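# Level a billiard table by packing its leg pads

## Task

The pads beneath the billiard table's legs differ in thickness. Use the packers to shim it level so the table rests steadily on all four legs, with every shimmed foot sitting well onto its own packer.

## Robot and tools

Setup. Four i2rt Big YAM arms (arm1 to arm4) work together in a physics simulation. Each ends in a five-finger right hand. Base feet, in the scene frame (metres): arm1 at about (+0.650, -0.074, +0.763), arm2 at (+0.078, +0.646, +0.817), arm3 at (-0.650, -0.044, +0.742), arm4 at (-0.077, -0.650, +0.817). Each foot faces along its own +x, so arm1 looks toward -x, arm3 toward +x, arm2 toward -y and arm4 toward +y. The tabletops under the arms are at z=+0.720. Reach is roughly 1.07 m from the joint1 axis. The scene frame has its origin on the floor with +z up, and every pose uses it.

Hand geometry. The hand point sits 0.045 m in front of the palm. Its +z runs along straight fingers, +y points out of the palm, and +x runs across the palm away from the thumb. Straight fingers extend 0.06 to 0.07 m past the point. A wrist bracket on the little-finger side projects up to 0.10 m across the palm and can strike things. The wrist camera is on the little-finger side, aimed at the hand point; at joint6 near -1.3 its picture is upright.

move. One action for any subset of arm1..arm4, plus an optional "cameras" list (arm1_cam_wrist, arm2_cam_wrist, arm3_cam_wrist, arm4_cam_wrist, cam_high, or "all"; [] for none; omitted gives none for a real action and all for an empty call). Each arm's entry is separate and may contain:
- "joints": absolute targets by name. joint1_rad -2.879..2.879 (base yaw, positive counter-clockwise from above); joint2_rad 0..3.141 (shoulder, positive lifts and moves forward); joint3_rad 0..3.019 (elbow, positive opens); joint4_rad -1.692..1.57 (hand pitch, positive tips fingers up); joint5_rad -1.57..1.57 (sideways, positive to the arm's right); joint6_rad -2.094..2.094 (roll, positive clockwise seen from behind). Hand values run -1..1: hand_little, hand_ring, hand_middle, hand_index, hand_thumb_bend (+1 straight, -1 curled), hand_thumb_turn (+1 beside palm, -1 opposite fingers). hand_force_limit (-1..1 maps to about 0..10 N at the fingertip, 15 N for thumb motors) and hand_speed (-0.96..1; full speed from +0.48) are settings, not motions.
- "target": one list of seven numbers [x, y, z, qw, qx, qy, qz], an absolute pose of the hand point in the scene frame, metres and unit quaternion, same layout as the printed "hand" line. The hand follows a straight path from hand_target toward it. With "target", "joints" may carry only the hand_ keys.
- "speed": top path speed in m/s, 0.002 to 4.3, default 0.25; rotation is capped at twice this in rad/s.
- "min_time_s": shortest duration in seconds (0.1 to 8) for that arm's joint moves.
All motions start together; hand paths in one action finish together; paths end after 10 s and no action exceeds 15 s. Paths ignore obstacles and other arms. The hand lags and may overshoot, especially with the arm nearly straight. Joint-only moves let each joint run at its own pace, so the hand can sweep wide.

Results. "move" lists commanded arms; "as last shown" marks arms left alone (status "not commanded"). "pictures" gives image order. "hand" is the hand point pose (may be off at long reach); "hand_target" is the pose the held joint targets give. Joint velocities in rad/s; "within noise" means stationary. Statuses: done (within 1 cm and 2 degrees), off_target (resting elsewhere, maybe still pushing), time_out (a stop; on_its_own shows the kept target), not_followed / "joint command not followed" / "pose unreachable" (a safety check withheld targets; hand targets are discarded). hand_stopped_by lists six words for little, ring, middle, index, thumb_bend, thumb_turn: moving, target, force, stalled or fault. The *_load_n values are fingertip force in N, positive when pushed open; a drop toward 0 signals a lost grip. Joint torques are raw drive outputs with offsets. If a call is refused or a stop hits it, your later move, wait and finished_scene calls in that reply are skipped.

Gripping. A finger motor only starts when its target changes by 0.002 or more, then stops at the target or at hand_force_limit while closing, and locks. For a gentle grip close at hand_speed -0.94 or lower. To squeeze harder, raise hand_force_limit and send a more-closed target; to release, send a more-open one. Thumb turned in front wraps objects 0.035 to 0.065 m thick. Starting settings: force limit 0, hand_speed -0.8 (slow).

Other tools. wait {seconds 0..10, cameras} lets time pass. zoom_image {camera, region [x0,y0,x1,y1]} magnifies part of that camera's newest image (pixels, top-left origin, at most 504 by 504). show_instructions shows the reference pages. finished_scene {scene: 1} ends the scene for good; the table must already stay level and firm unaided.

Cautions. Robots do not stop on contact and keep pushing. Any hard squeeze between two robots, including closing a hand on another's fingers, fails and ends the scene. Do not knock items off the work area or onto the floor, drop parts, release moving parts, or slam the heavy table. Stretched or strained arms heat up; at 100 °C the arm collapses for 30 to 60 s. The scene keeps running while you think, holding the last command, and an occasional nudge may move loose objects.

Each tool is called after "Request:" in YAML: its name, and indented under it one key for each argument.

Reference images:

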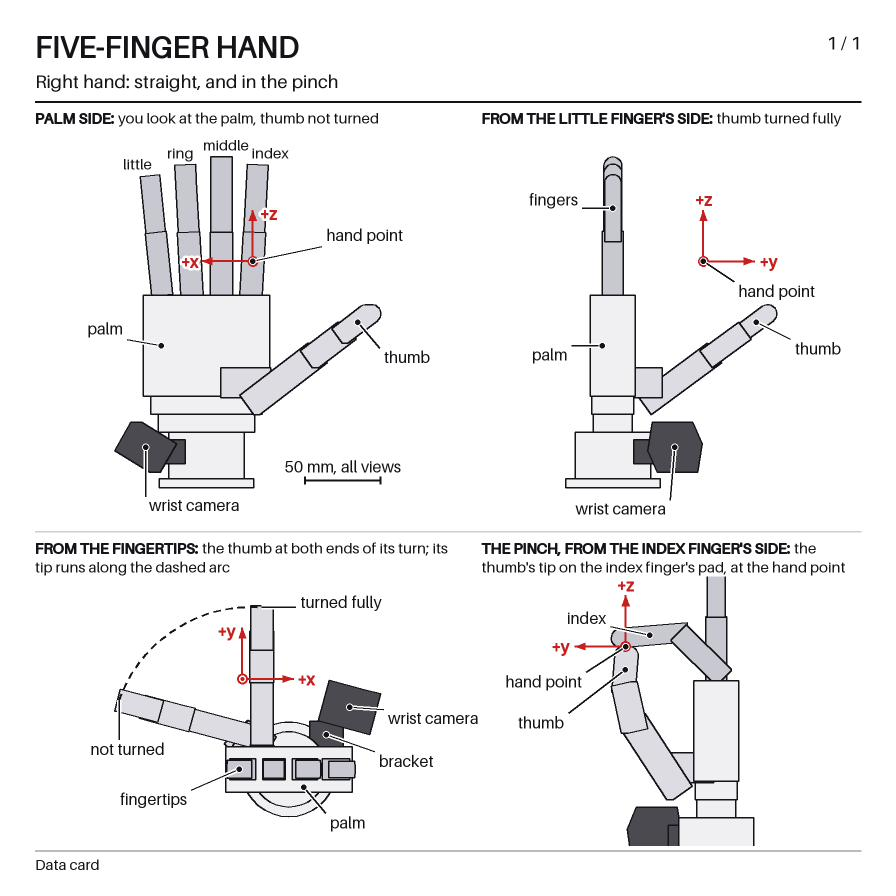

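## Session

Request:
move:

Scene clock: 0.00 s.
Joint torques (N m): no reading
Motor temperatures (°C): arm1=[24 27 24 30 29 32] | arm2=[30 28 27 25 22 25] | arm3=[24 29 23 29 24 30] | arm4=[31 21 21 24 30 29]
Heat: arm1: hottest joint6_rad 32 °C; arm2: hottest joint1_rad 30 °C; arm3: hottest joint6_rad 30 °C; arm4: hottest joint1_rad 31 °C.
Joint velocities: within noise
arm1.joint_positions: joint1_rad=+0.765 joint2_rad=+0.611 joint3_rad=+1.384 joint4_rad=-1.608 joint5_rad=+0.253 joint6_rad=-0.917 hand_little=+1.000 hand_ring=+1.000 hand_middle=+1.000 hand_index=+1.000 hand_thumb_turn=+1.000 hand_thumb_bend=+1.000 hand_force_limit=+0.000 hand_speed=-0.800
arm1.joint_status: not commanded
arm1.hand_stopped_by: target,target,target,target,target,target
arm1.little_load_n: 0.0
arm1.ring_load_n: 0.0
arm1.middle_load_n: 0.0
arm1.index_load_n: 0.0
arm1.thumb_bend_load_n: 0.0
arm1.thumb_turn_load_n: 0.0
arm1.hand: x=+0.4908 y=-0.1165 z=+1.2051 quat_wxyz=(-0.350, -0.002, +0.925, -0.148) (m; scene frame)
arm1.hand_target: x=+0.4909 y=-0.1165 z=+1.2116 quat_wxyz=(-0.357, -0.001, +0.922, -0.154) (m; scene frame)
arm1.hand_status: not commanded
arm2.joint_positions: joint1_rad=-0.531 joint2_rad=+0.645 joint3_rad=+1.451 joint4_rad=-1.259 joint5_rad=+0.113 joint6_rad=-1.524 hand_little=+1.000 hand_ring=+1.000 hand_middle=+1.000 hand_index=+1.000 hand_thumb_turn=+1.000 hand_thumb_bend=+1.000 hand_force_limit=+0.000 hand_speed=-0.800
arm2.joint_status: not commanded
arm2.hand_stopped_by: target,target,target,target,target,target
arm2.little_load_n: 0.0
arm2.ring_load_n: 0.0
arm2.middle_load_n: 0.0
arm2.index_load_n: 0.0
arm2.thumb_bend_load_n: 0.0
arm2.thumb_turn_load_n: 0.0
arm2.hand: x=-0.1125 y=+0.4707 z=+1.3596 quat_wxyz=(+0.474, +0.385, -0.755, +0.237) (m; scene frame)
arm2.hand_target: x=-0.1118 y=+0.4720 z=+1.3707 quat_wxyz=(+0.483, +0.382, -0.750, +0.244) (m; scene frame)
arm2.hand_status: not commanded
arm3.joint_positions: joint1_rad=-0.772 joint2_rad=+0.624 joint3_rad=+1.414 joint4_rad=-1.635 joint5_rad=-0.222 joint6_rad=-1.325 hand_little=+1.000 hand_ring=+1.000 hand_middle=+1.000 hand_index=+1.000 hand_thumb_turn=+1.000 hand_thumb_bend=+1.000 hand_force_limit=+0.000 hand_speed=-0.800
arm3.joint_status: not commanded
arm3.hand_stopped_by: target,target,target,target,target,target
arm3.little_load_n: 0.0
arm3.ring_load_n: 0.0
arm3.middle_load_n: 0.0
arm3.index_load_n: 0.0
arm3.thumb_bend_load_n: 0.0
arm3.thumb_turn_load_n: 0.0
arm3.hand: x=-0.5271 y=-0.1645 z=+1.1850 quat_wxyz=(-0.016, +0.839, -0.402, +0.367) (m; scene frame)
arm3.hand_target: x=-0.5263 y=-0.1652 z=+1.1948 quat_wxyz=(-0.012, +0.836, -0.398, +0.379) (m; scene frame)
arm3.hand_status: not commanded
arm4.joint_positions: joint1_rad=-0.246 joint2_rad=+0.578 joint3_rad=+1.322 joint4_rad=-1.629 joint5_rad=-0.258 joint6_rad=-1.545 hand_little=+1.000 hand_ring=+1.000 hand_middle=+1.000 hand_index=+1.000 hand_thumb_turn=+1.000 hand_thumb_bend=+1.000 hand_force_limit=+0.000 hand_speed=-0.800
arm4.joint_status: not commanded
arm4.hand_stopped_by: target,target,target,target,target,target
arm4.little_load_n: 0.0
arm4.ring_load_n: 0.0
arm4.middle_load_n: 0.0
arm4.index_load_n: 0.0
arm4.thumb_bend_load_n: 0.0
arm4.thumb_turn_load_n: 0.0
arm4.hand: x=-0.0257 y=-0.4882 z=+1.2367 quat_wxyz=(-0.313, +0.710, +0.604, +0.182) (m; scene frame)
arm4.hand_target: x=-0.0257 y=-0.4887 z=+1.2432 quat_wxyz=(-0.318, +0.707, +0.603, +0.188) (m; scene frame)
arm4.hand_status: not commanded
pictures: arm1_cam_wrist, arm2_cam_wrist, arm3_cam_wrist, arm4_cam_wrist, cam_high

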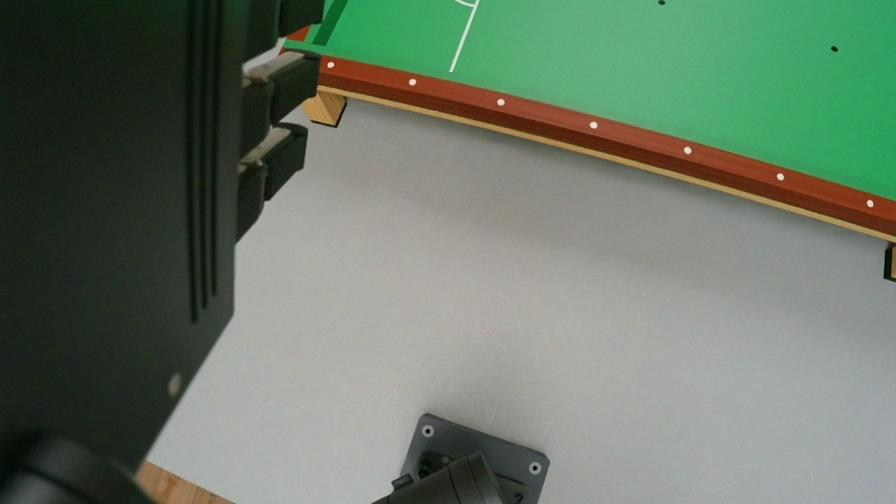

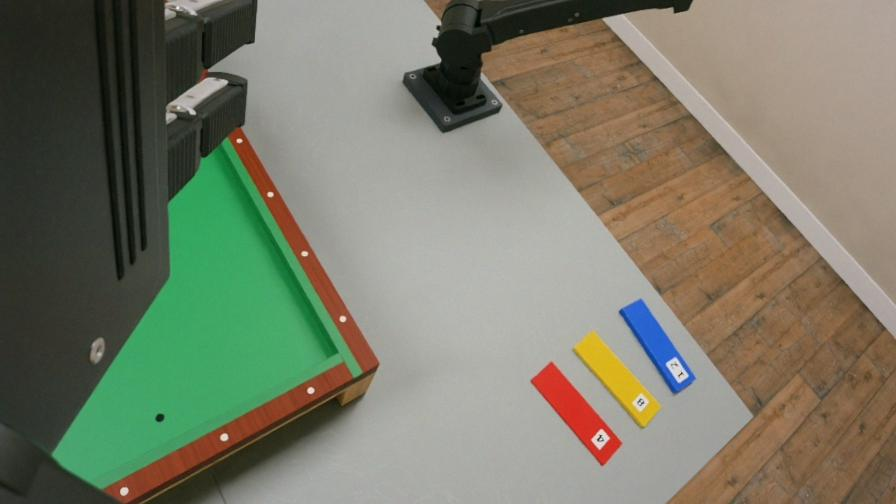

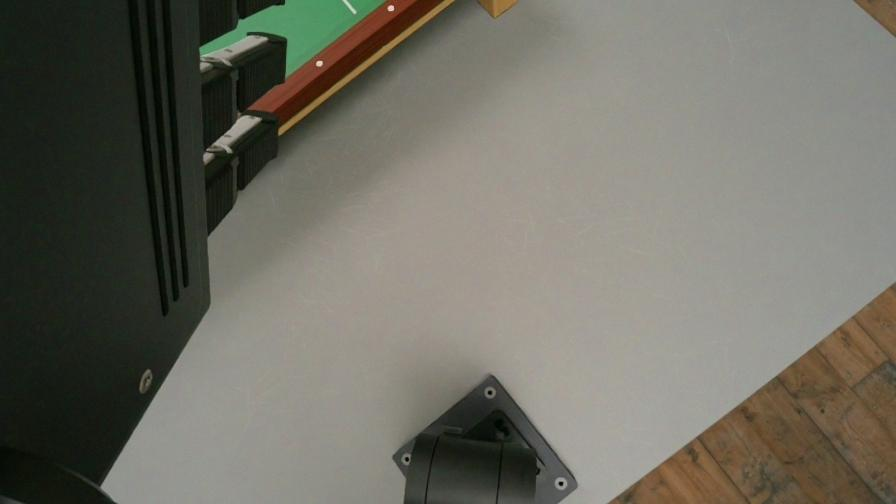

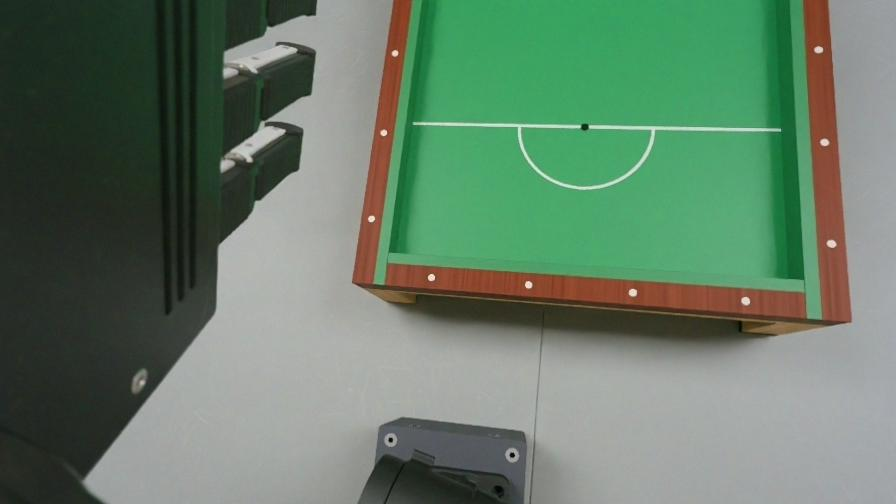

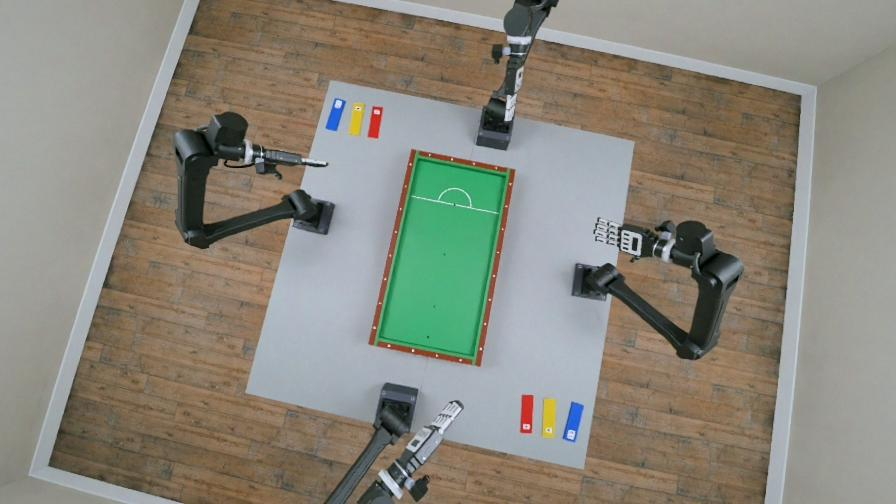

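Request:
zoom_image:
  camera: "cam_high"
  region: [300, 80, 420, 150]

Request:
zoom_image:
  camera: "cam_high"
  region: [500, 380, 620, 450]

Request:
zoom_image:
  camera: "cam_high"
  region: [340, 130, 540, 380]

Request:
zoom_image:
  camera: "arm2_cam_wrist"
  region: [500, 280, 760, 480]

Scaled by 4.200 from the camera's image (finer frame: 1280x720).

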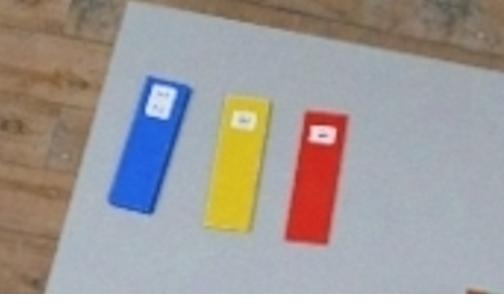

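Scaled by 4.200 from the camera's image (finer frame: 1280x720).

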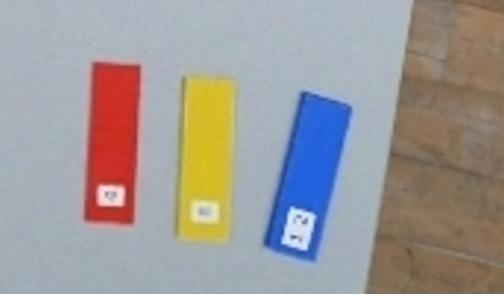

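Scaled by 2.016 from the camera's image (finer frame: 1280x720).

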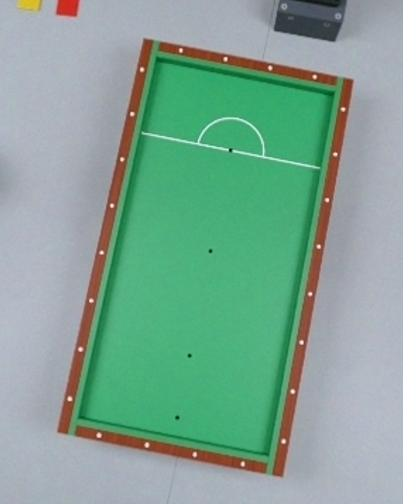

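Scaled by 1.938 from the camera's image (finer frame: 1280x720).

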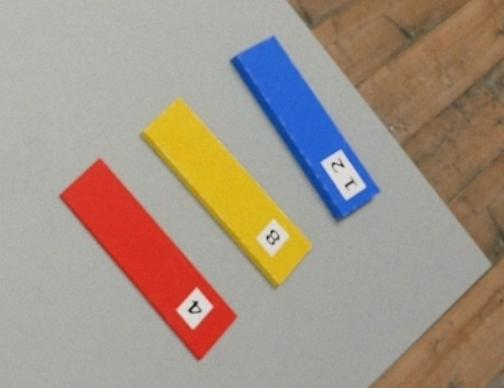

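Request:
move:
  arm1: {"target": [0.37, -0.33, 0.98, 0.660, 0.253, -0.660, 0.253], "speed": 0.25, "joints": {"hand_thumb_turn": -1}}
  arm3: {"target": [-0.371, -0.302, 0.98, -0.257, -0.659, 0.257, -0.659], "speed": 0.25, "joints": {"hand_thumb_turn": -1}}
  cameras: ["arm1_cam_wrist", "arm3_cam_wrist", "cam_high"]

Scene clock: 102.13 s.
Joint torques (N m): arm1=[-2.43 1.03 6.93 2.07 -0.09 -0.1] | arm2=[-0.15 -0.73 8.64 2.32 0.19 0.06] | arm3=[-1.32 -1.08 9.16 2.66 0.08 -0.11] | arm4=[0.85 5.48 9.32 1.39 -0.25 -0.02]
Motor temperatures (°C): arm1=[24 27 27 30 29 31] | arm2=[29 27 32 25 22 24] | arm3=[24 29 29 29 23 29] | arm4=[30 21 27 24 29 28]
Heat: arm1: hottest joint6_rad 31 °C; arm2: hottest joint3_rad 32 °C; arm3: hottest joint2_rad 29 °C; arm4: hottest joint1_rad 30 °C.
move: arm1 done; arm3 done
Joint velocities: within noise
arm1.joint_positions: joint1_rad=+1.081 joint2_rad=+0.757 joint3_rad=+0.238 joint4_rad=+0.510 joint5_rad=+0.335 joint6_rad=-1.561 hand_little=+1.000 hand_ring=+1.000 hand_middle=+1.000 hand_index=+1.000 hand_thumb_turn=-1.000 hand_thumb_bend=+1.000 hand_force_limit=+0.000 hand_speed=-0.800
arm1.joint_status: all done
arm1.hand_stopped_by: target,target,target,target,target,target
arm1.little_load_n: -0.5
arm1.ring_load_n: 0.0
arm1.middle_load_n: 0.0
arm1.index_load_n: 0.0
arm1.thumb_bend_load_n: 0.0
arm1.thumb_turn_load_n: 0.0
arm1.hand: x=+0.3731 y=-0.3334 z=+0.9842 quat_wxyz=(-0.658, -0.252, +0.660, -0.260)
arm1.hand_target: x=+0.3702 y=-0.3300 z=+0.9799 quat_wxyz=(-0.660, -0.253, +0.660, -0.253)
arm1.hand_status: done (0.006 m and 0.8 deg from the pose sent, 0.333 m and 56.7 deg at the start)
arm2, arm4: as last shown
arm3.joint_positions: joint1_rad=-0.462 joint2_rad=+0.674 joint3_rad=+0.266 joint4_rad=+0.388 joint5_rad=+0.311 joint6_rad=-1.563 hand_little=+1.000 hand_ring=+1.000 hand_middle=+1.000 hand_index=+1.000 hand_thumb_turn=-1.000 hand_thumb_bend=+1.000 hand_force_limit=+0.000 hand_speed=-0.800
arm3.joint_status: all done
arm3.hand_stopped_by: target,target,target,target,target,target
arm3.little_load_n: 0.0
arm3.ring_load_n: 0.0
arm3.middle_load_n: 0.0
arm3.index_load_n: 0.0
arm3.thumb_bend_load_n: 0.5
arm3.thumb_turn_load_n: 0.0
arm3.hand: x=-0.3705 y=-0.2978 z=+0.9741 quat_wxyz=(+0.250, +0.667, -0.256, +0.654)
arm3.hand_target: x=-0.3712 y=-0.3019 z=+0.9800 quat_wxyz=(+0.257, +0.659, -0.257, +0.659)
arm3.hand_status: done (0.007 m and 1.3 deg from the pose sent, 0.292 m and 53.3 deg at the start)
arm1_cam_wrist: T_world_to_cam=[[-0.66905, 0.70705, 0.22902, 0.26177], [0.23117, 0.49085, -0.84002, 0.90612], [-0.70635, -0.50907, -0.49185, 0.69369]] pos_world=[0.45565, -0.27671, 1.0424]
arm3_cam_wrist: T_world_to_cam=[[-0.68751, -0.69096, 0.22339, -0.68126], [-0.51189, 0.24294, -0.82398, 0.68428], [0.51507, -0.68085, -0.52072, 0.61079]] pos_world=[-0.4327, -0.22111, 1.03407]

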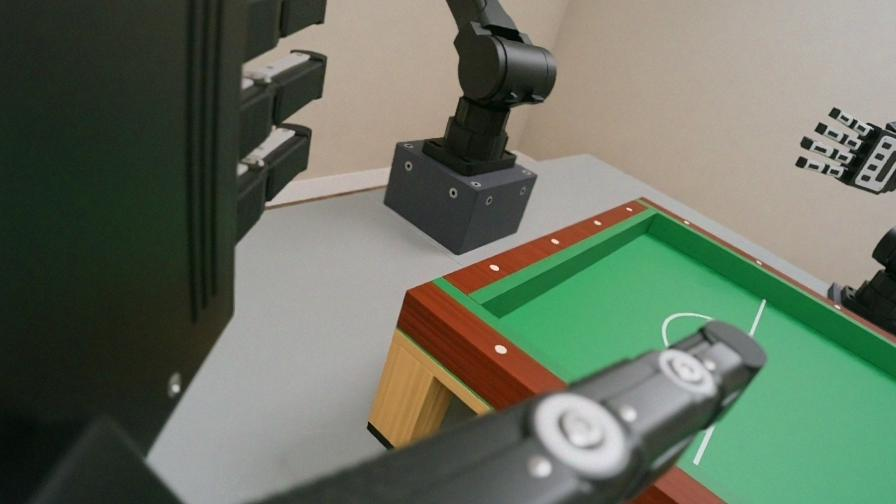

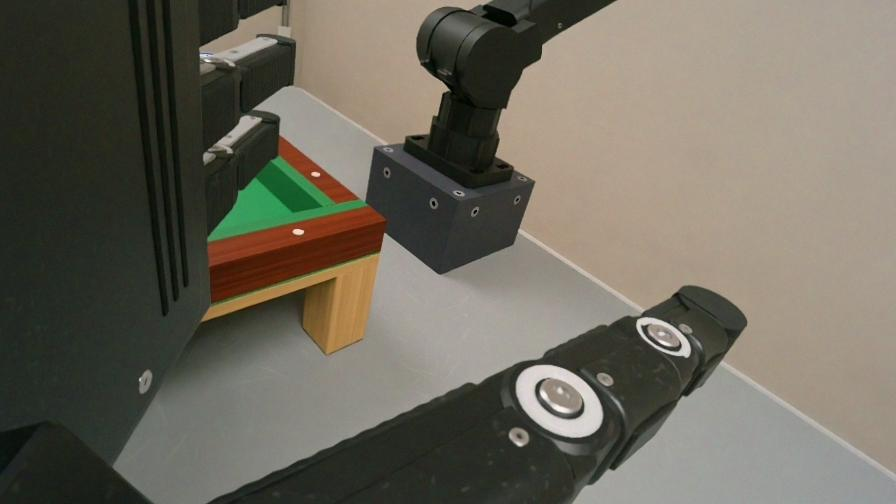

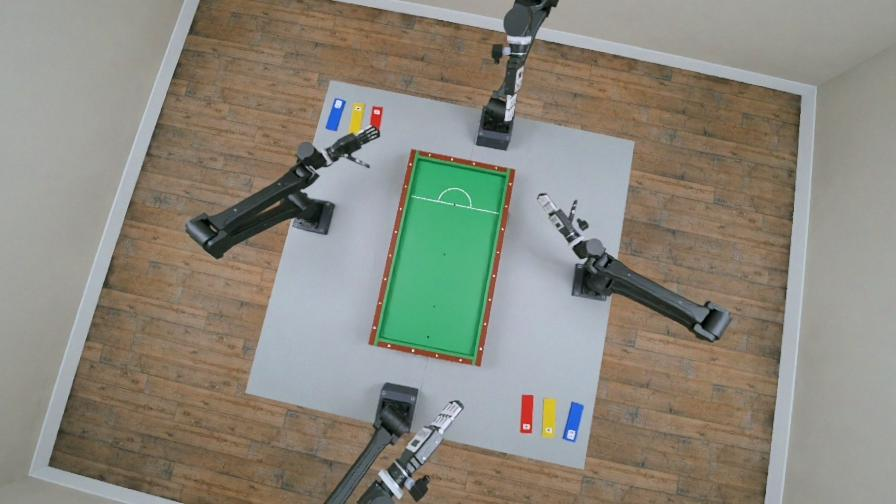

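Request:
move:
  arm1: {"target": [0.39, -0.31, 0.82, 0.660, 0.253, -0.660, 0.253], "speed": 0.25, "joints": {"hand_thumb_bend": -1}}
  arm3: {"target": [-0.371, -0.302, 0.82, -0.257, -0.659, 0.257, -0.659], "speed": 0.25, "joints": {"hand_thumb_bend": -1}}
  cameras: ["arm1_cam_wrist", "arm3_cam_wrist"]

Scene clock: 116.63 s.
Joint torques (N m): arm1=[-0.15 -3.84 1.46 2.07 0.17 -0.06] | arm2=[-0.15 -0.73 8.64 2.32 0.19 0.06] | arm3=[0.26 -7 2.24 2.65 0.09 -0.11] | arm4=[0.79 5.48 9.33 1.39 -0.25 -0.02]
Motor temperatures (°C): arm1=[24 26 27 30 29 31] | arm2=[29 27 32 25 22 24] | arm3=[24 29 28 29 23 29] | arm4=[30 21 27 24 29 28]
Heat: arm1: hottest joint6_rad 31 °C; arm2: hottest joint3_rad 32 °C; arm3: hottest joint2_rad 29 °C; arm4: hottest joint1_rad 30 °C.
move: arm1 off_target; arm3 off_target
Joint velocities: within noise
arm1.joint_positions: joint1_rad=+1.102 joint2_rad=+1.725 joint3_rad=+0.026 joint4_rad=+1.569 joint5_rad=+0.385 joint6_rad=-1.511 hand_little=+1.000 hand_ring=+1.000 hand_middle=+1.000 hand_index=+1.000 hand_thumb_turn=-1.000 hand_thumb_bend=-0.939 hand_force_limit=+0.000 hand_speed=-0.800
arm1.joint_status: hand_thumb_bend off_target (ended at -0.939, target -1.000)
arm1.hand_stopped_by: target,target,target,target,force,target
arm1.little_load_n: 0.0
arm1.ring_load_n: 0.0
arm1.middle_load_n: 0.0
arm1.index_load_n: 0.0
arm1.thumb_bend_load_n: 9.0
arm1.thumb_turn_load_n: 1.0
arm1.hand: x=+0.3894 y=-0.3040 z=+0.8186 quat_wxyz=(-0.624, -0.253, +0.700, -0.237)
arm1.hand_target: x=+0.3899 y=-0.3101 z=+0.8208 quat_wxyz=(-0.628, -0.255, +0.695, -0.241)
arm1.hand_status: off_target (0.006 m and 6.4 deg from the pose sent, 0.167 m and 0.8 deg at the start; a joint's target at an end of its range on 185 of 216 steps)
arm2, arm4: as last shown
arm3.joint_positions: joint1_rad=-0.480 joint2_rad=+1.672 joint3_rad=+0.083 joint4_rad=+1.537 joint5_rad=+0.314 joint6_rad=-1.548 hand_little=+1.000 hand_ring=+1.000 hand_middle=+1.000 hand_index=+1.000 hand_thumb_turn=-1.000 hand_thumb_bend=-0.941 hand_force_limit=+0.000 hand_speed=-0.800
arm3.joint_status: hand_thumb_bend off_target (ended at -0.941, target -1.000)
arm3.hand_stopped_by: target,target,target,target,force,target
arm3.little_load_n: 0.0
arm3.ring_load_n: 0.0
arm3.middle_load_n: 0.0
arm3.index_load_n: 0.0
arm3.thumb_bend_load_n: 8.5
arm3.thumb_turn_load_n: 0.5
arm3.hand: x=-0.3750 y=-0.3030 z=+0.8155 quat_wxyz=(+0.252, +0.673, -0.268, +0.641)
arm3.hand_target: x=-0.3710 y=-0.3021 z=+0.8206 quat_wxyz=(+0.253, +0.667, -0.263, +0.649)
arm3.hand_status: off_target (0.006 m and 3.0 deg from the pose sent, 0.154 m and 1.3 deg at the start; a joint's target at an end of its range on 182 of 217 steps)
arm1_cam_wrist: T_world_to_cam=[[-0.66551, 0.71306, 0.22053, 0.29721], [0.31792, 0.53814, -0.7806, 0.68071], [-0.67529, -0.44939, -0.58484, 0.72086]] pos_world=[0.46817, -0.2543, 0.8874]
arm3_cam_wrist: T_world_to_cam=[[-0.69771, -0.68172, 0.22013, -0.65089], [-0.52232, 0.27378, -0.80761, 0.54453], [0.4903, -0.67845, -0.5471, 0.53994]] pos_world=[-0.43444, -0.22649, 0.87845]

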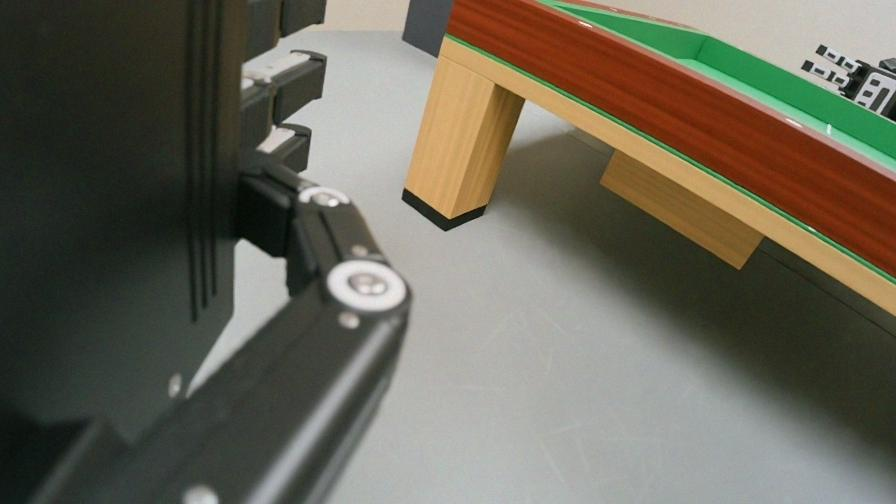

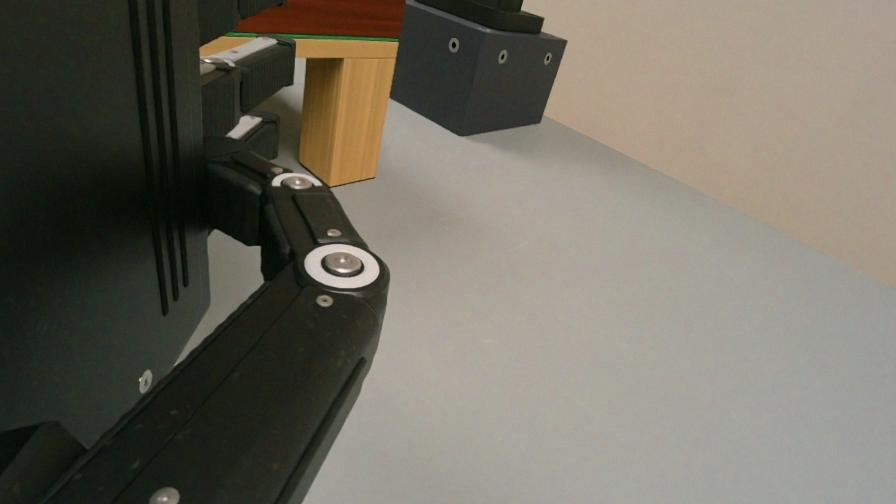

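Request:
zoom_image:
  camera: "arm1_cam_wrist"
  region: [380, 80, 780, 300]

Request:
zoom_image:
  camera: "arm1_cam_wrist"
  region: [390, 160, 510, 240]

Request:
zoom_image:
  camera: "arm3_cam_wrist"
  region: [280, 20, 420, 200]

Scaled by 1.260 from the camera's image (finer frame: 1280x720).

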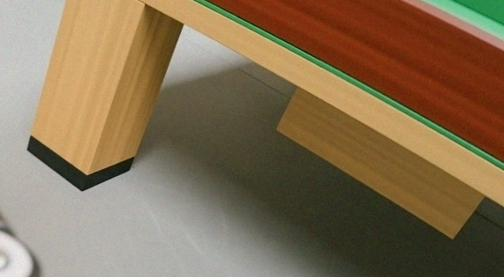

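Scaled by 4.200 from the camera's image (finer frame: 1280x720).

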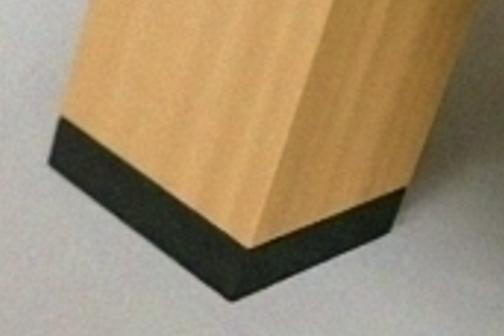

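Scaled by 2.800 from the camera's image (finer frame: 1280x720).

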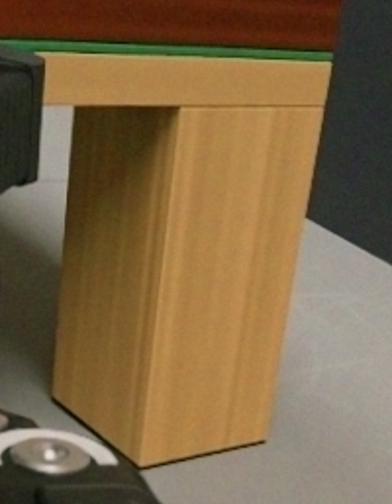

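Request:
zoom_image:
  camera: "arm3_cam_wrist"
  region: [290, 140, 390, 200]

Request:
move:
  arm1: {"target": [0.40, -0.25, 0.98, 0.660, 0.253, -0.660, 0.253], "speed": 0.3}
  arm3: {"target": [-0.40, -0.25, 0.98, -0.257, -0.659, 0.257, -0.659], "speed": 0.3}

Request:
move:
  arm1: {"target": [0.38, 0.17, 0.98, 0.6645, -0.2418, -0.6645, -0.2418], "speed": 0.4}
  arm3: {"target": [-0.40, 0.20, 0.98, 0.310, -0.6355, -0.310, -0.6355], "speed": 0.4}

Request:
move:
  arm1: {"target": [0.369, 0.21, 0.83, 0.6645, -0.2418, -0.6645, -0.2418], "speed": 0.25}
  arm3: {"target": [-0.387, 0.235, 0.83, 0.310, -0.6355, -0.310, -0.6355], "speed": 0.25}
  cameras: ["arm1_cam_wrist", "arm3_cam_wrist"]

Scaled by 5.040 from the camera's image (finer frame: 1280x720).

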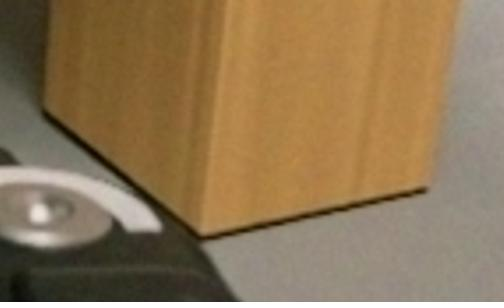

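Scene clock: 158.73 s.
Joint torques (N m): arm1=[-1.26 -4.6 0.8 1.4 0.06 0.01] | arm2=[-0.15 -0.73 8.62 2.3 0.19 0.06] | arm3=[-1.38 -0.21 13.27 1.2 -0.05 0.05] | arm4=[0.85 5.48 9.33 1.39 -0.24 -0.02]
Motor temperatures (°C): arm1=[24 26 26 30 28 31] | arm2=[29 27 32 25 22 24] | arm3=[24 28 26 29 23 29] | arm4=[30 21 28 24 29 27]
Heat: arm1: hottest joint6_rad 31 °C; arm2: hottest joint3_rad 32 °C; arm3: hottest joint4_rad 29 °C; arm4: hottest joint1_rad 30 °C.
move: arm1 not_followed; arm3 off_target
Joint velocities: within noise
arm1.joint_positions: joint1_rad=+1.102 joint2_rad=+1.720 joint3_rad=+0.026 joint4_rad=+1.569 joint5_rad=+0.385 joint6_rad=-1.511 hand_little=+1.000 hand_ring=+1.000 hand_middle=+1.000 hand_index=+1.000 hand_thumb_turn=-1.000 hand_thumb_bend=-0.939 hand_force_limit=+0.000 hand_speed=-0.800
arm1.joint_status: not commanded
arm1.hand_stopped_by: target,target,target,target,force,target
arm1.little_load_n: 0.0
arm1.ring_load_n: 0.0
arm1.middle_load_n: 0.0
arm1.index_load_n: 0.0
arm1.thumb_bend_load_n: 9.5
arm1.thumb_turn_load_n: 1.0
arm1.hand: x=+0.3892 y=-0.3043 z=+0.8199 quat_wxyz=(-0.625, -0.252, +0.699, -0.238)
arm1.hand_target: x=+0.3894 y=-0.3040 z=+0.8187 quat_wxyz=(-0.624, -0.253, +0.700, -0.237)
arm1.hand_status: not_followed (0.169 m and 6.2 deg from the pose sent, 0.171 m and 6.4 deg at the start; pose on its path clipped on 50 of 62 steps; a joint's target at an end of its range on 57 of 62 steps)
arm2, arm4: as last shown
arm2.little_load_n: 0.5
arm2.ring_load_n: 0.5
arm3.joint_positions: joint1_rad=-0.222 joint2_rad=+0.411 joint3_rad=+0.156 joint4_rad=+0.203 joint5_rad=+0.554 joint6_rad=-1.580 hand_little=+1.000 hand_ring=+1.000 hand_middle=+1.000 hand_index=+1.000 hand_thumb_turn=-1.000 hand_thumb_bend=-0.941 hand_force_limit=+0.000 hand_speed=-0.800
arm3.joint_status: not commanded
arm3.hand_stopped_by: target,target,target,target,force,target
arm3.little_load_n: 0.5
arm3.ring_load_n: 0.0
arm3.middle_load_n: 0.0
arm3.index_load_n: 0.0
arm3.thumb_bend_load_n: 8.5
arm3.thumb_turn_load_n: 1.0
arm3.hand: x=-0.4056 y=-0.2459 z=+0.9485 quat_wxyz=(+0.261, +0.679, -0.248, +0.640)
arm3.hand_target: x=-0.4017 y=-0.2489 z=+0.9797 quat_wxyz=(+0.257, +0.659, -0.257, +0.659)
arm3.hand_status: off_target (0.032 m and 3.4 deg from the pose sent, 0.175 m and 3.0 deg at the start)
pictures: none
pose unreachable (arm1 arm): on one or more control steps of this call this arm could not follow its commanded pose, so it was not sent that pose on those steps. On the call's last step it was still not sent that pose. It may still have moved: this result reports where it is.
cause: moving toward the commanded pose would bring two parts of the arm too close to each other.

Scene clock: 162.10 s.
Joint torques (N m): arm1=[-0.21 -1.08 2.58 0.92 -0.12 0.1] | arm2=[-0.21 -0.73 8.64 2.3 0.19 0.06] | arm3=[-1.08 1.03 13.46 2.71 -0.08 0] | arm4=[0.85 5.48 9.33 1.39 -0.25 -0.02]
Motor temperatures (°C): arm1=[24 26 26 30 28 31] | arm2=[29 27 32 25 22 24] | arm3=[24 28 27 29 23 29] | arm4=[30 21 28 24 29 27]
Heat: arm1: hottest joint6_rad 31 °C; arm2: hottest joint3_rad 32 °C; arm3: hottest joint4_rad 29 °C; arm4: hottest joint1_rad 30 °C.
move: arm1 not_followed; arm3 off_target
Joint velocities: within noise
arm1.joint_positions: joint1_rad=+0.773 joint2_rad=+1.392 joint3_rad=+0.024 joint4_rad=+1.419 joint5_rad=+1.285 joint6_rad=-1.614 hand_little=+1.000 hand_ring=+1.000 hand_middle=+1.000 hand_index=+1.000 hand_thumb_turn=-1.000 hand_thumb_bend=-0.939 hand_force_limit=+0.000 hand_speed=-0.800
arm1.joint_status: not commanded
arm1.hand_stopped_by: target,target,target,target,force,target
arm1.little_load_n: 0.0
arm1.ring_load_n: 0.0
arm1.middle_load_n: 0.0
arm1.index_load_n: 0.0
arm1.thumb_bend_load_n: 9.5
arm1.thumb_turn_load_n: 1.0
arm1.on_its_own: joint1_rad is held at +0.784, not at its first target +1.114; joint2_rad is held at +1.403, not at its first target +1.738; joint4_rad is held at +1.421, not at its first target +1.587; joint5_rad is held at +1.282, not at its first target +0.388; joint6_rad is held at -1.603, not at its first target -1.518
arm1.hand: x=+0.3872 y=-0.0440 z=+0.8809 quat_wxyz=(-0.690, +0.186, +0.677, +0.176)
arm1.hand_target: x=+0.3864 y=-0.0477 z=+0.8786 quat_wxyz=(-0.690, +0.182, +0.679, +0.170)
arm1.hand_status: not_followed (0.236 m and 10.4 deg from the pose sent, 0.501 m and 80.8 deg at the start; pose on its path clipped on 87 of 101 steps; a joint's target at an end of its range on 41 of 101 steps)
arm2, arm4: as last shown
arm2.little_load_n: 0.0
arm2.ring_load_n: 0.0
arm3.joint_positions: joint1_rad=+0.974 joint2_rad=+0.390 joint3_rad=+0.156 joint4_rad=+0.165 joint5_rad=+0.099 joint6_rad=-1.574 hand_little=+1.000 hand_ring=+1.000 hand_middle=+1.000 hand_index=+1.000 hand_thumb_turn=-1.000 hand_thumb_bend=-0.941 hand_force_limit=+0.000 hand_speed=-0.800
arm3.joint_status: not commanded
arm3.hand_stopped_by: target,target,target,target,force,target
arm3.little_load_n: 0.0
arm3.ring_load_n: 0.0
arm3.middle_load_n: 0.0
arm3.index_load_n: 0.0
arm3.thumb_bend_load_n: 8.5
arm3.thumb_turn_load_n: 1.0
arm3.hand: x=-0.4096 y=+0.1919 z=+0.9421 quat_wxyz=(-0.299, +0.654, +0.326, +0.614)
arm3.hand_target: x=-0.4030 y=+0.1971 z=+0.9799 quat_wxyz=(-0.310, +0.635, +0.310, +0.636)
arm3.hand_status: off_target (0.040 m and 4.0 deg from the pose sent, 0.447 m and 94.2 deg at the start; a joint's target at an end of its range on 6 of 101 steps)
arm4.thumb_turn_load_n: 0.5
pictures: none
led back after a hold (arm1 arm): the arm was led back toward your command in small steps, so it may still be short of it.
pose unreachable (arm1 arm): on one or more control steps of this call this arm could not follow its commanded pose, so it was not sent that pose on those steps. On the call's last step it was still not sent that pose. It may still have moved: this result reports where it is.
cause: moving toward the commanded pose would bring two parts of the arm too close to each other.

Scene clock: 164.43 s.
Joint torques (N m): arm1=[-1.14 -2.08 2.58 0.85 0.08 0] | arm2=[-0.15 -0.73 8.64 2.32 0.19 0.06] | arm3=[0.44 -6.48 2.28 2.74 0.09 -0.12] | arm4=[0.79 5.48 9.32 1.39 -0.25 -0.02]
Motor temperatures (°C): arm1=[24 26 26 30 28 31] | arm2=[29 27 32 25 22 24] | arm3=[24 28 27 29 23 29] | arm4=[30 21 28 24 29 27]
Heat: arm1: hottest joint6_rad 31 °C; arm2: hottest joint3_rad 32 °C; arm3: hottest joint4_rad 29 °C; arm4: hottest joint1_rad 30 °C.
move: arm1 not_followed; arm3 done
Joint velocities: within noise
arm1.joint_positions: joint1_rad=+0.773 joint2_rad=+1.392 joint3_rad=+0.024 joint4_rad=+1.419 joint5_rad=+1.276 joint6_rad=-1.613 hand_little=+1.000 hand_ring=+1.000 hand_middle=+1.000 hand_index=+1.000 hand_thumb_turn=-1.000 hand_thumb_bend=-0.939 hand_force_limit=+0.000 hand_speed=-0.800
arm1.joint_status: not commanded
arm1.hand_stopped_by: target,target,target,target,force,target
arm1.little_load_n: 0.0
arm1.ring_load_n: 0.0
arm1.middle_load_n: 0.0
arm1.index_load_n: 0.0
arm1.thumb_bend_load_n: 9.5
arm1.thumb_turn_load_n: 1.0
arm1.on_its_own: joint1_rad is held at +0.773, not at its first target +1.114; joint2_rad is held at +1.391, not at its first target +1.738; joint4_rad is held at +1.419, not at its first target +1.587; joint5_rad is held at +1.279, not at its first target +0.388; joint6_rad is held at -1.614, not at its first target -1.518
arm1.hand: x=+0.3858 y=-0.0453 z=+0.8809 quat_wxyz=(-0.691, +0.183, +0.678, +0.172)
arm1.hand_target: x=+0.3863 y=-0.0448 z=+0.8809 quat_wxyz=(-0.690, +0.184, +0.678, +0.173)
arm1.hand_status: not_followed (0.261 m and 11.0 deg from the pose sent, 0.260 m and 10.4 deg at the start; pose on its path clipped on 27 of 40 steps; a joint's target at an end of its range on 36 of 40 steps)
arm2, arm4: as last shown
arm3.joint_positions: joint1_rad=+0.990 joint2_rad=+1.631 joint3_rad=+0.067 joint4_rad=+1.536 joint5_rad=+0.131 joint6_rad=-1.561 hand_little=+1.000 hand_ring=+1.000 hand_middle=+1.000 hand_index=+1.000 hand_thumb_turn=-1.000 hand_thumb_bend=-0.941 hand_force_limit=+0.000 hand_speed=-0.800
arm3.joint_status: not commanded
arm3.hand_stopped_by: target,target,target,target,force,target
arm3.little_load_n: 0.0
arm3.ring_load_n: 0.0
arm3.middle_load_n: 0.0
arm3.index_load_n: 0.0
arm3.thumb_bend_load_n: 8.5
arm3.thumb_turn_load_n: 1.0
arm3.hand: x=-0.3854 y=+0.2318 z=+0.8256 quat_wxyz=(-0.305, +0.647, +0.309, +0.627)
arm3.hand_target: x=-0.3870 y=+0.2351 z=+0.8303 quat_wxyz=(-0.309, +0.639, +0.311, +0.633)
arm3.hand_status: done (0.006 m and 1.7 deg from the pose sent, 0.122 m and 4.0 deg at the start; a joint's target at an end of its range on 20 of 70 steps)
arm4.thumb_turn_load_n: 0.0
pose unreachable (arm1 arm): on one or more control steps of this call this arm could not follow its commanded pose, so it was not sent that pose on those steps. On the call's last step it was still not sent that pose. It may still have moved: this result reports where it is.
cause: moving toward the commanded pose would bring two parts of the arm too close to each other.
arm1_cam_wrist: T_world_to_cam=[[0.46312, 0.85829, 0.22104, -0.33272], [0.52652, -0.06582, -0.84761, 0.54242], [-0.71295, 0.50893, -0.48239, 0.83886]] pos_world=[0.46656, -0.10565, 0.93796]
arm3_cam_wrist: T_world_to_cam=[[0.73386, -0.6435, 0.21764, 0.24916], [-0.21951, -0.52783, -0.82049, 0.71411], [0.64286, 0.55435, -0.52861, 0.6712]] pos_world=[-0.45759, 0.16519, 0.8865]

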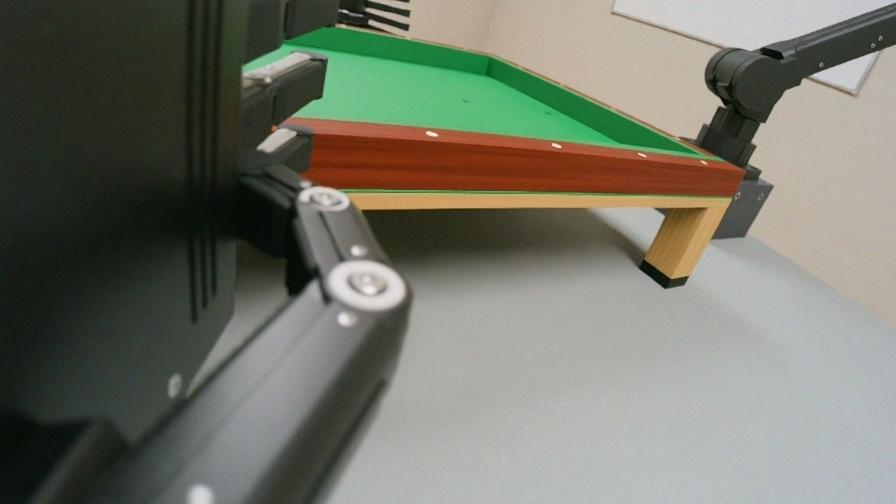

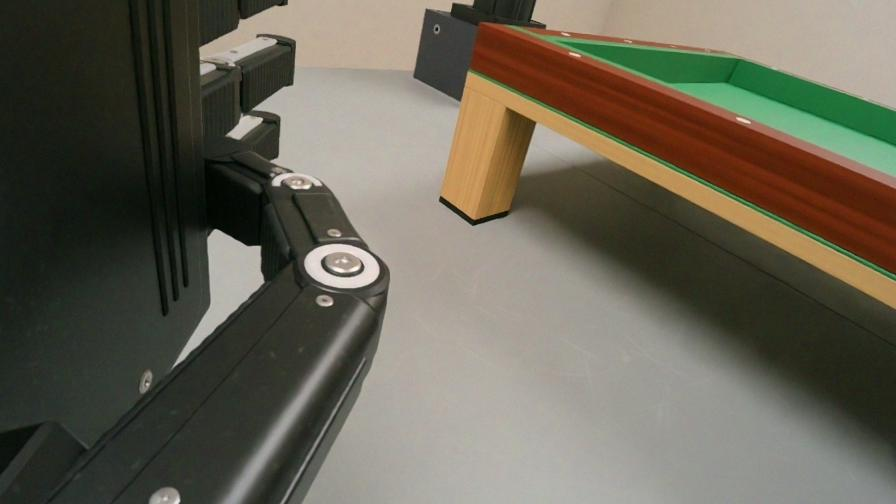

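Request:
zoom_image:
  camera: "arm1_cam_wrist"
  region: [630, 190, 750, 300]

Request:
zoom_image:
  camera: "arm3_cam_wrist"
  region: [420, 60, 560, 240]

Request:
zoom_image:
  camera: "arm3_cam_wrist"
  region: [430, 180, 530, 240]

Request:
zoom_image:
  camera: "arm1_cam_wrist"
  region: [300, 100, 760, 320]

Scaled by 4.200 from the camera's image (finer frame: 1280x720).

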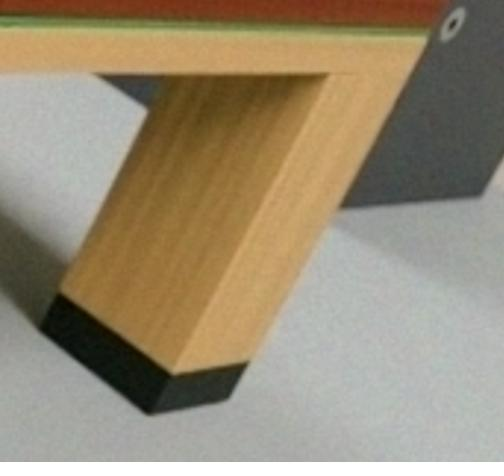

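Scaled by 2.800 from the camera's image (finer frame: 1280x720).

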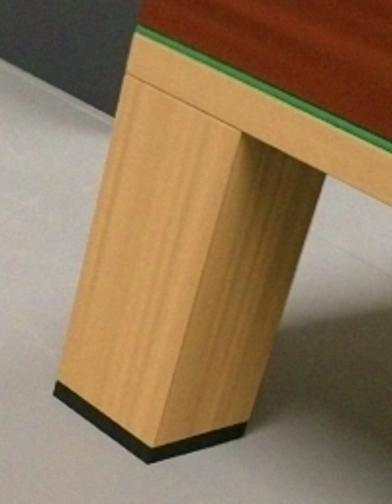

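Scaled by 5.040 from the camera's image (finer frame: 1280x720).

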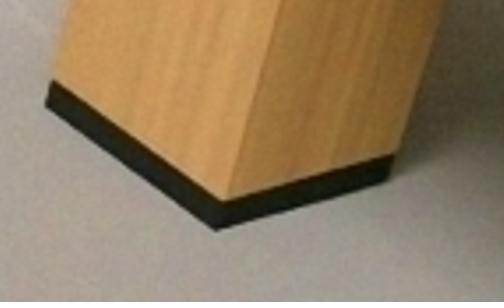

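Scaled by 1.096 from the camera's image (finer frame: 1280x720).

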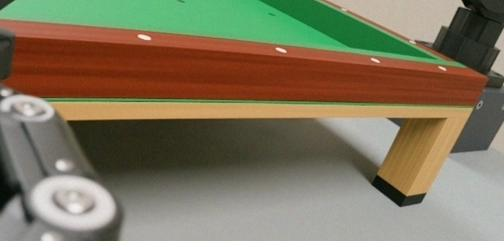

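Request:
move:
  arm1: {"joints": {"joint1_rad": 0.9, "joint2_rad": 0.8, "joint3_rad": 0.5, "joint4_rad": 0.3, "joint5_rad": 0.3, "joint6_rad": -1.56}, "min_time_s": 3}
  arm4: {"target": [0.45, -0.56, 1.0, 0.3074, -0.6368, 0.6368, -0.3074], "speed": 0.3, "joints": {"hand_thumb_turn": -1}}
  cameras: ["arm1_cam_wrist", "arm4_cam_wrist"]

Scene clock: 475.10 s.
Joint torques (N m): arm1=[-0.21 -2.14 11.56 1.01 -0.09 0.1] | arm2=[-0.15 -0.79 8.64 2.32 0.19 0.06] | arm3=[0.38 -6.48 2.29 2.73 0.09 -0.11] | arm4=[0.44 -6.12 14.57 1.29 0.11 0.12]
Motor temperatures (°C): arm1=[24 25 25 27 26 29] | arm2=[28 26 32 25 21 24] | arm3=[24 27 23 27 22 27] | arm4=[28 20 29 24 27 25]
Heat: arm1: hottest joint6_rad 29 °C; arm2: hottest joint3_rad 32 °C; arm3: hottest joint2_rad 27 °C; arm4: hottest joint3_rad 29 °C.
move: arm1 done; arm4 off_target
Joint velocities: within noise
arm1.joint_positions: joint1_rad=+0.888 joint2_rad=+0.809 joint3_rad=+0.452 joint4_rad=+0.310 joint5_rad=+0.303 joint6_rad=-1.571 hand_little=+1.000 hand_ring=+1.000 hand_middle=+1.000 hand_index=+1.000 hand_thumb_turn=-1.000 hand_thumb_bend=-0.939 hand_force_limit=+0.000 hand_speed=-0.800
arm1.joint_status: all done
arm1.hand_stopped_by: target,target,target,target,force,target
arm1.little_load_n: 0.0
arm1.ring_load_n: 0.0
arm1.middle_load_n: 0.0
arm1.index_load_n: 0.0
arm1.thumb_bend_load_n: 9.5
arm1.thumb_turn_load_n: 1.0
arm1.hand: x=+0.3038 y=-0.3124 z=+1.0441 quat_wxyz=(-0.667, -0.208, +0.688, -0.197)
arm1.hand_target: x=+0.3035 y=-0.3216 z=+1.0729 quat_wxyz=(-0.678, -0.200, +0.674, -0.214)
arm1.hand_status: not commanded
arm2, arm3: as last shown
arm2.little_load_n: 0.5
arm3.thumb_bend_load_n: 9.0
arm3.hand_target: x=-0.3870 y=+0.2351 z=+0.8303 quat_wxyz=(-0.309, +0.639, +0.311, +0.632)
arm4.joint_positions: joint1_rad=-1.429 joint2_rad=+1.293 joint3_rad=+0.957 joint4_rad=-0.361 joint5_rad=+0.128 joint6_rad=+0.071 hand_little=+1.000 hand_ring=+1.000 hand_middle=+1.000 hand_index=+1.000 hand_thumb_turn=-1.000 hand_thumb_bend=+1.000 hand_force_limit=+0.000 hand_speed=-0.800
arm4.joint_status: all done
arm4.hand_stopped_by: target,target,target,target,target,target
arm4.little_load_n: 0.0
arm4.ring_load_n: 0.0
arm4.middle_load_n: 0.0
arm4.index_load_n: 0.0
arm4.thumb_bend_load_n: 0.0
arm4.thumb_turn_load_n: 0.0
arm4.hand: x=+0.4315 y=-0.5595 z=+0.9822 quat_wxyz=(-0.297, +0.649, -0.633, +0.300)
arm4.hand_target: x=+0.4489 y=-0.5602 z=+1.0002 quat_wxyz=(-0.308, +0.637, -0.637, +0.308)
arm4.hand_status: off_target (0.026 m and 2.1 deg from the pose sent, 0.536 m and 154.6 deg at the start)
arm1_cam_wrist: T_world_to_cam=[[-0.55192, 0.7968, 0.24595, 0.16159], [0.32295, 0.47617, -0.81791, 0.90651], [-0.76882, -0.37199, -0.52013, 0.77615]] pos_world=[0.39315, -0.27169, 1.10539]
arm4_cam_wrist: T_world_to_cam=[[-0.60112, -0.25304, -0.75804, 0.86359], [-0.48688, 0.86815, 0.09629, 0.611], [0.63373, 0.42696, -0.64506, 0.71279]] pos_world=[0.36489, -0.61624, 1.05559]

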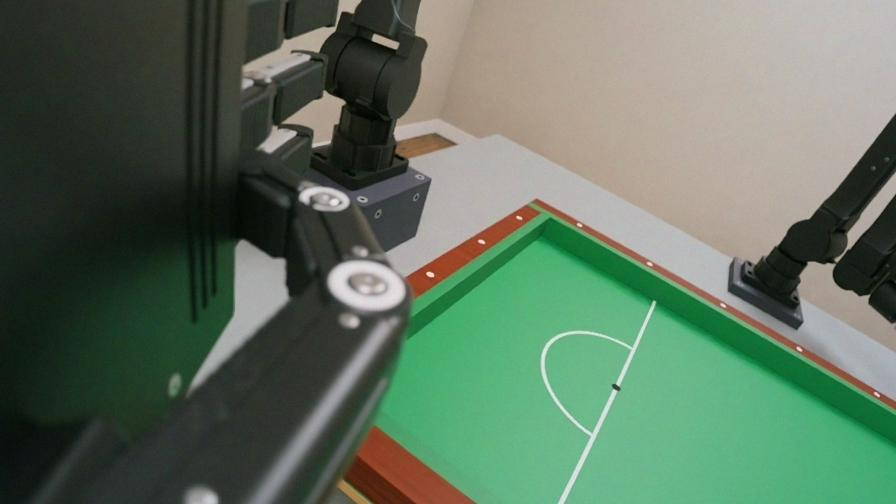

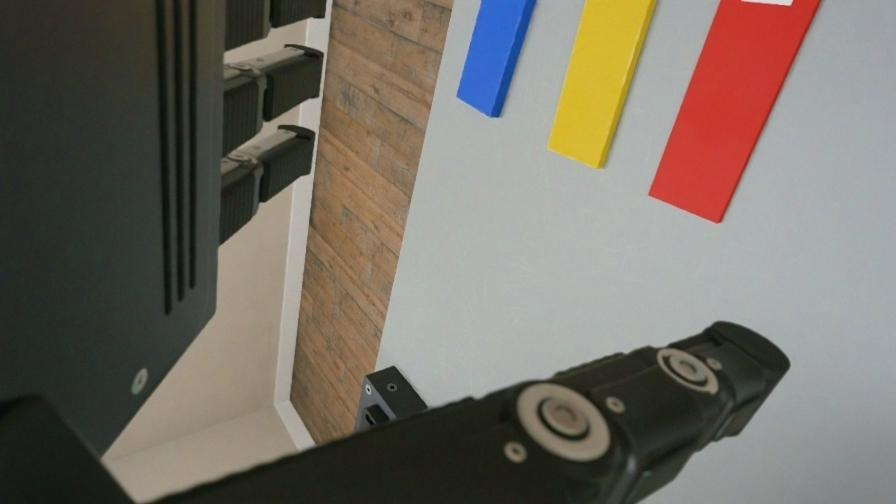

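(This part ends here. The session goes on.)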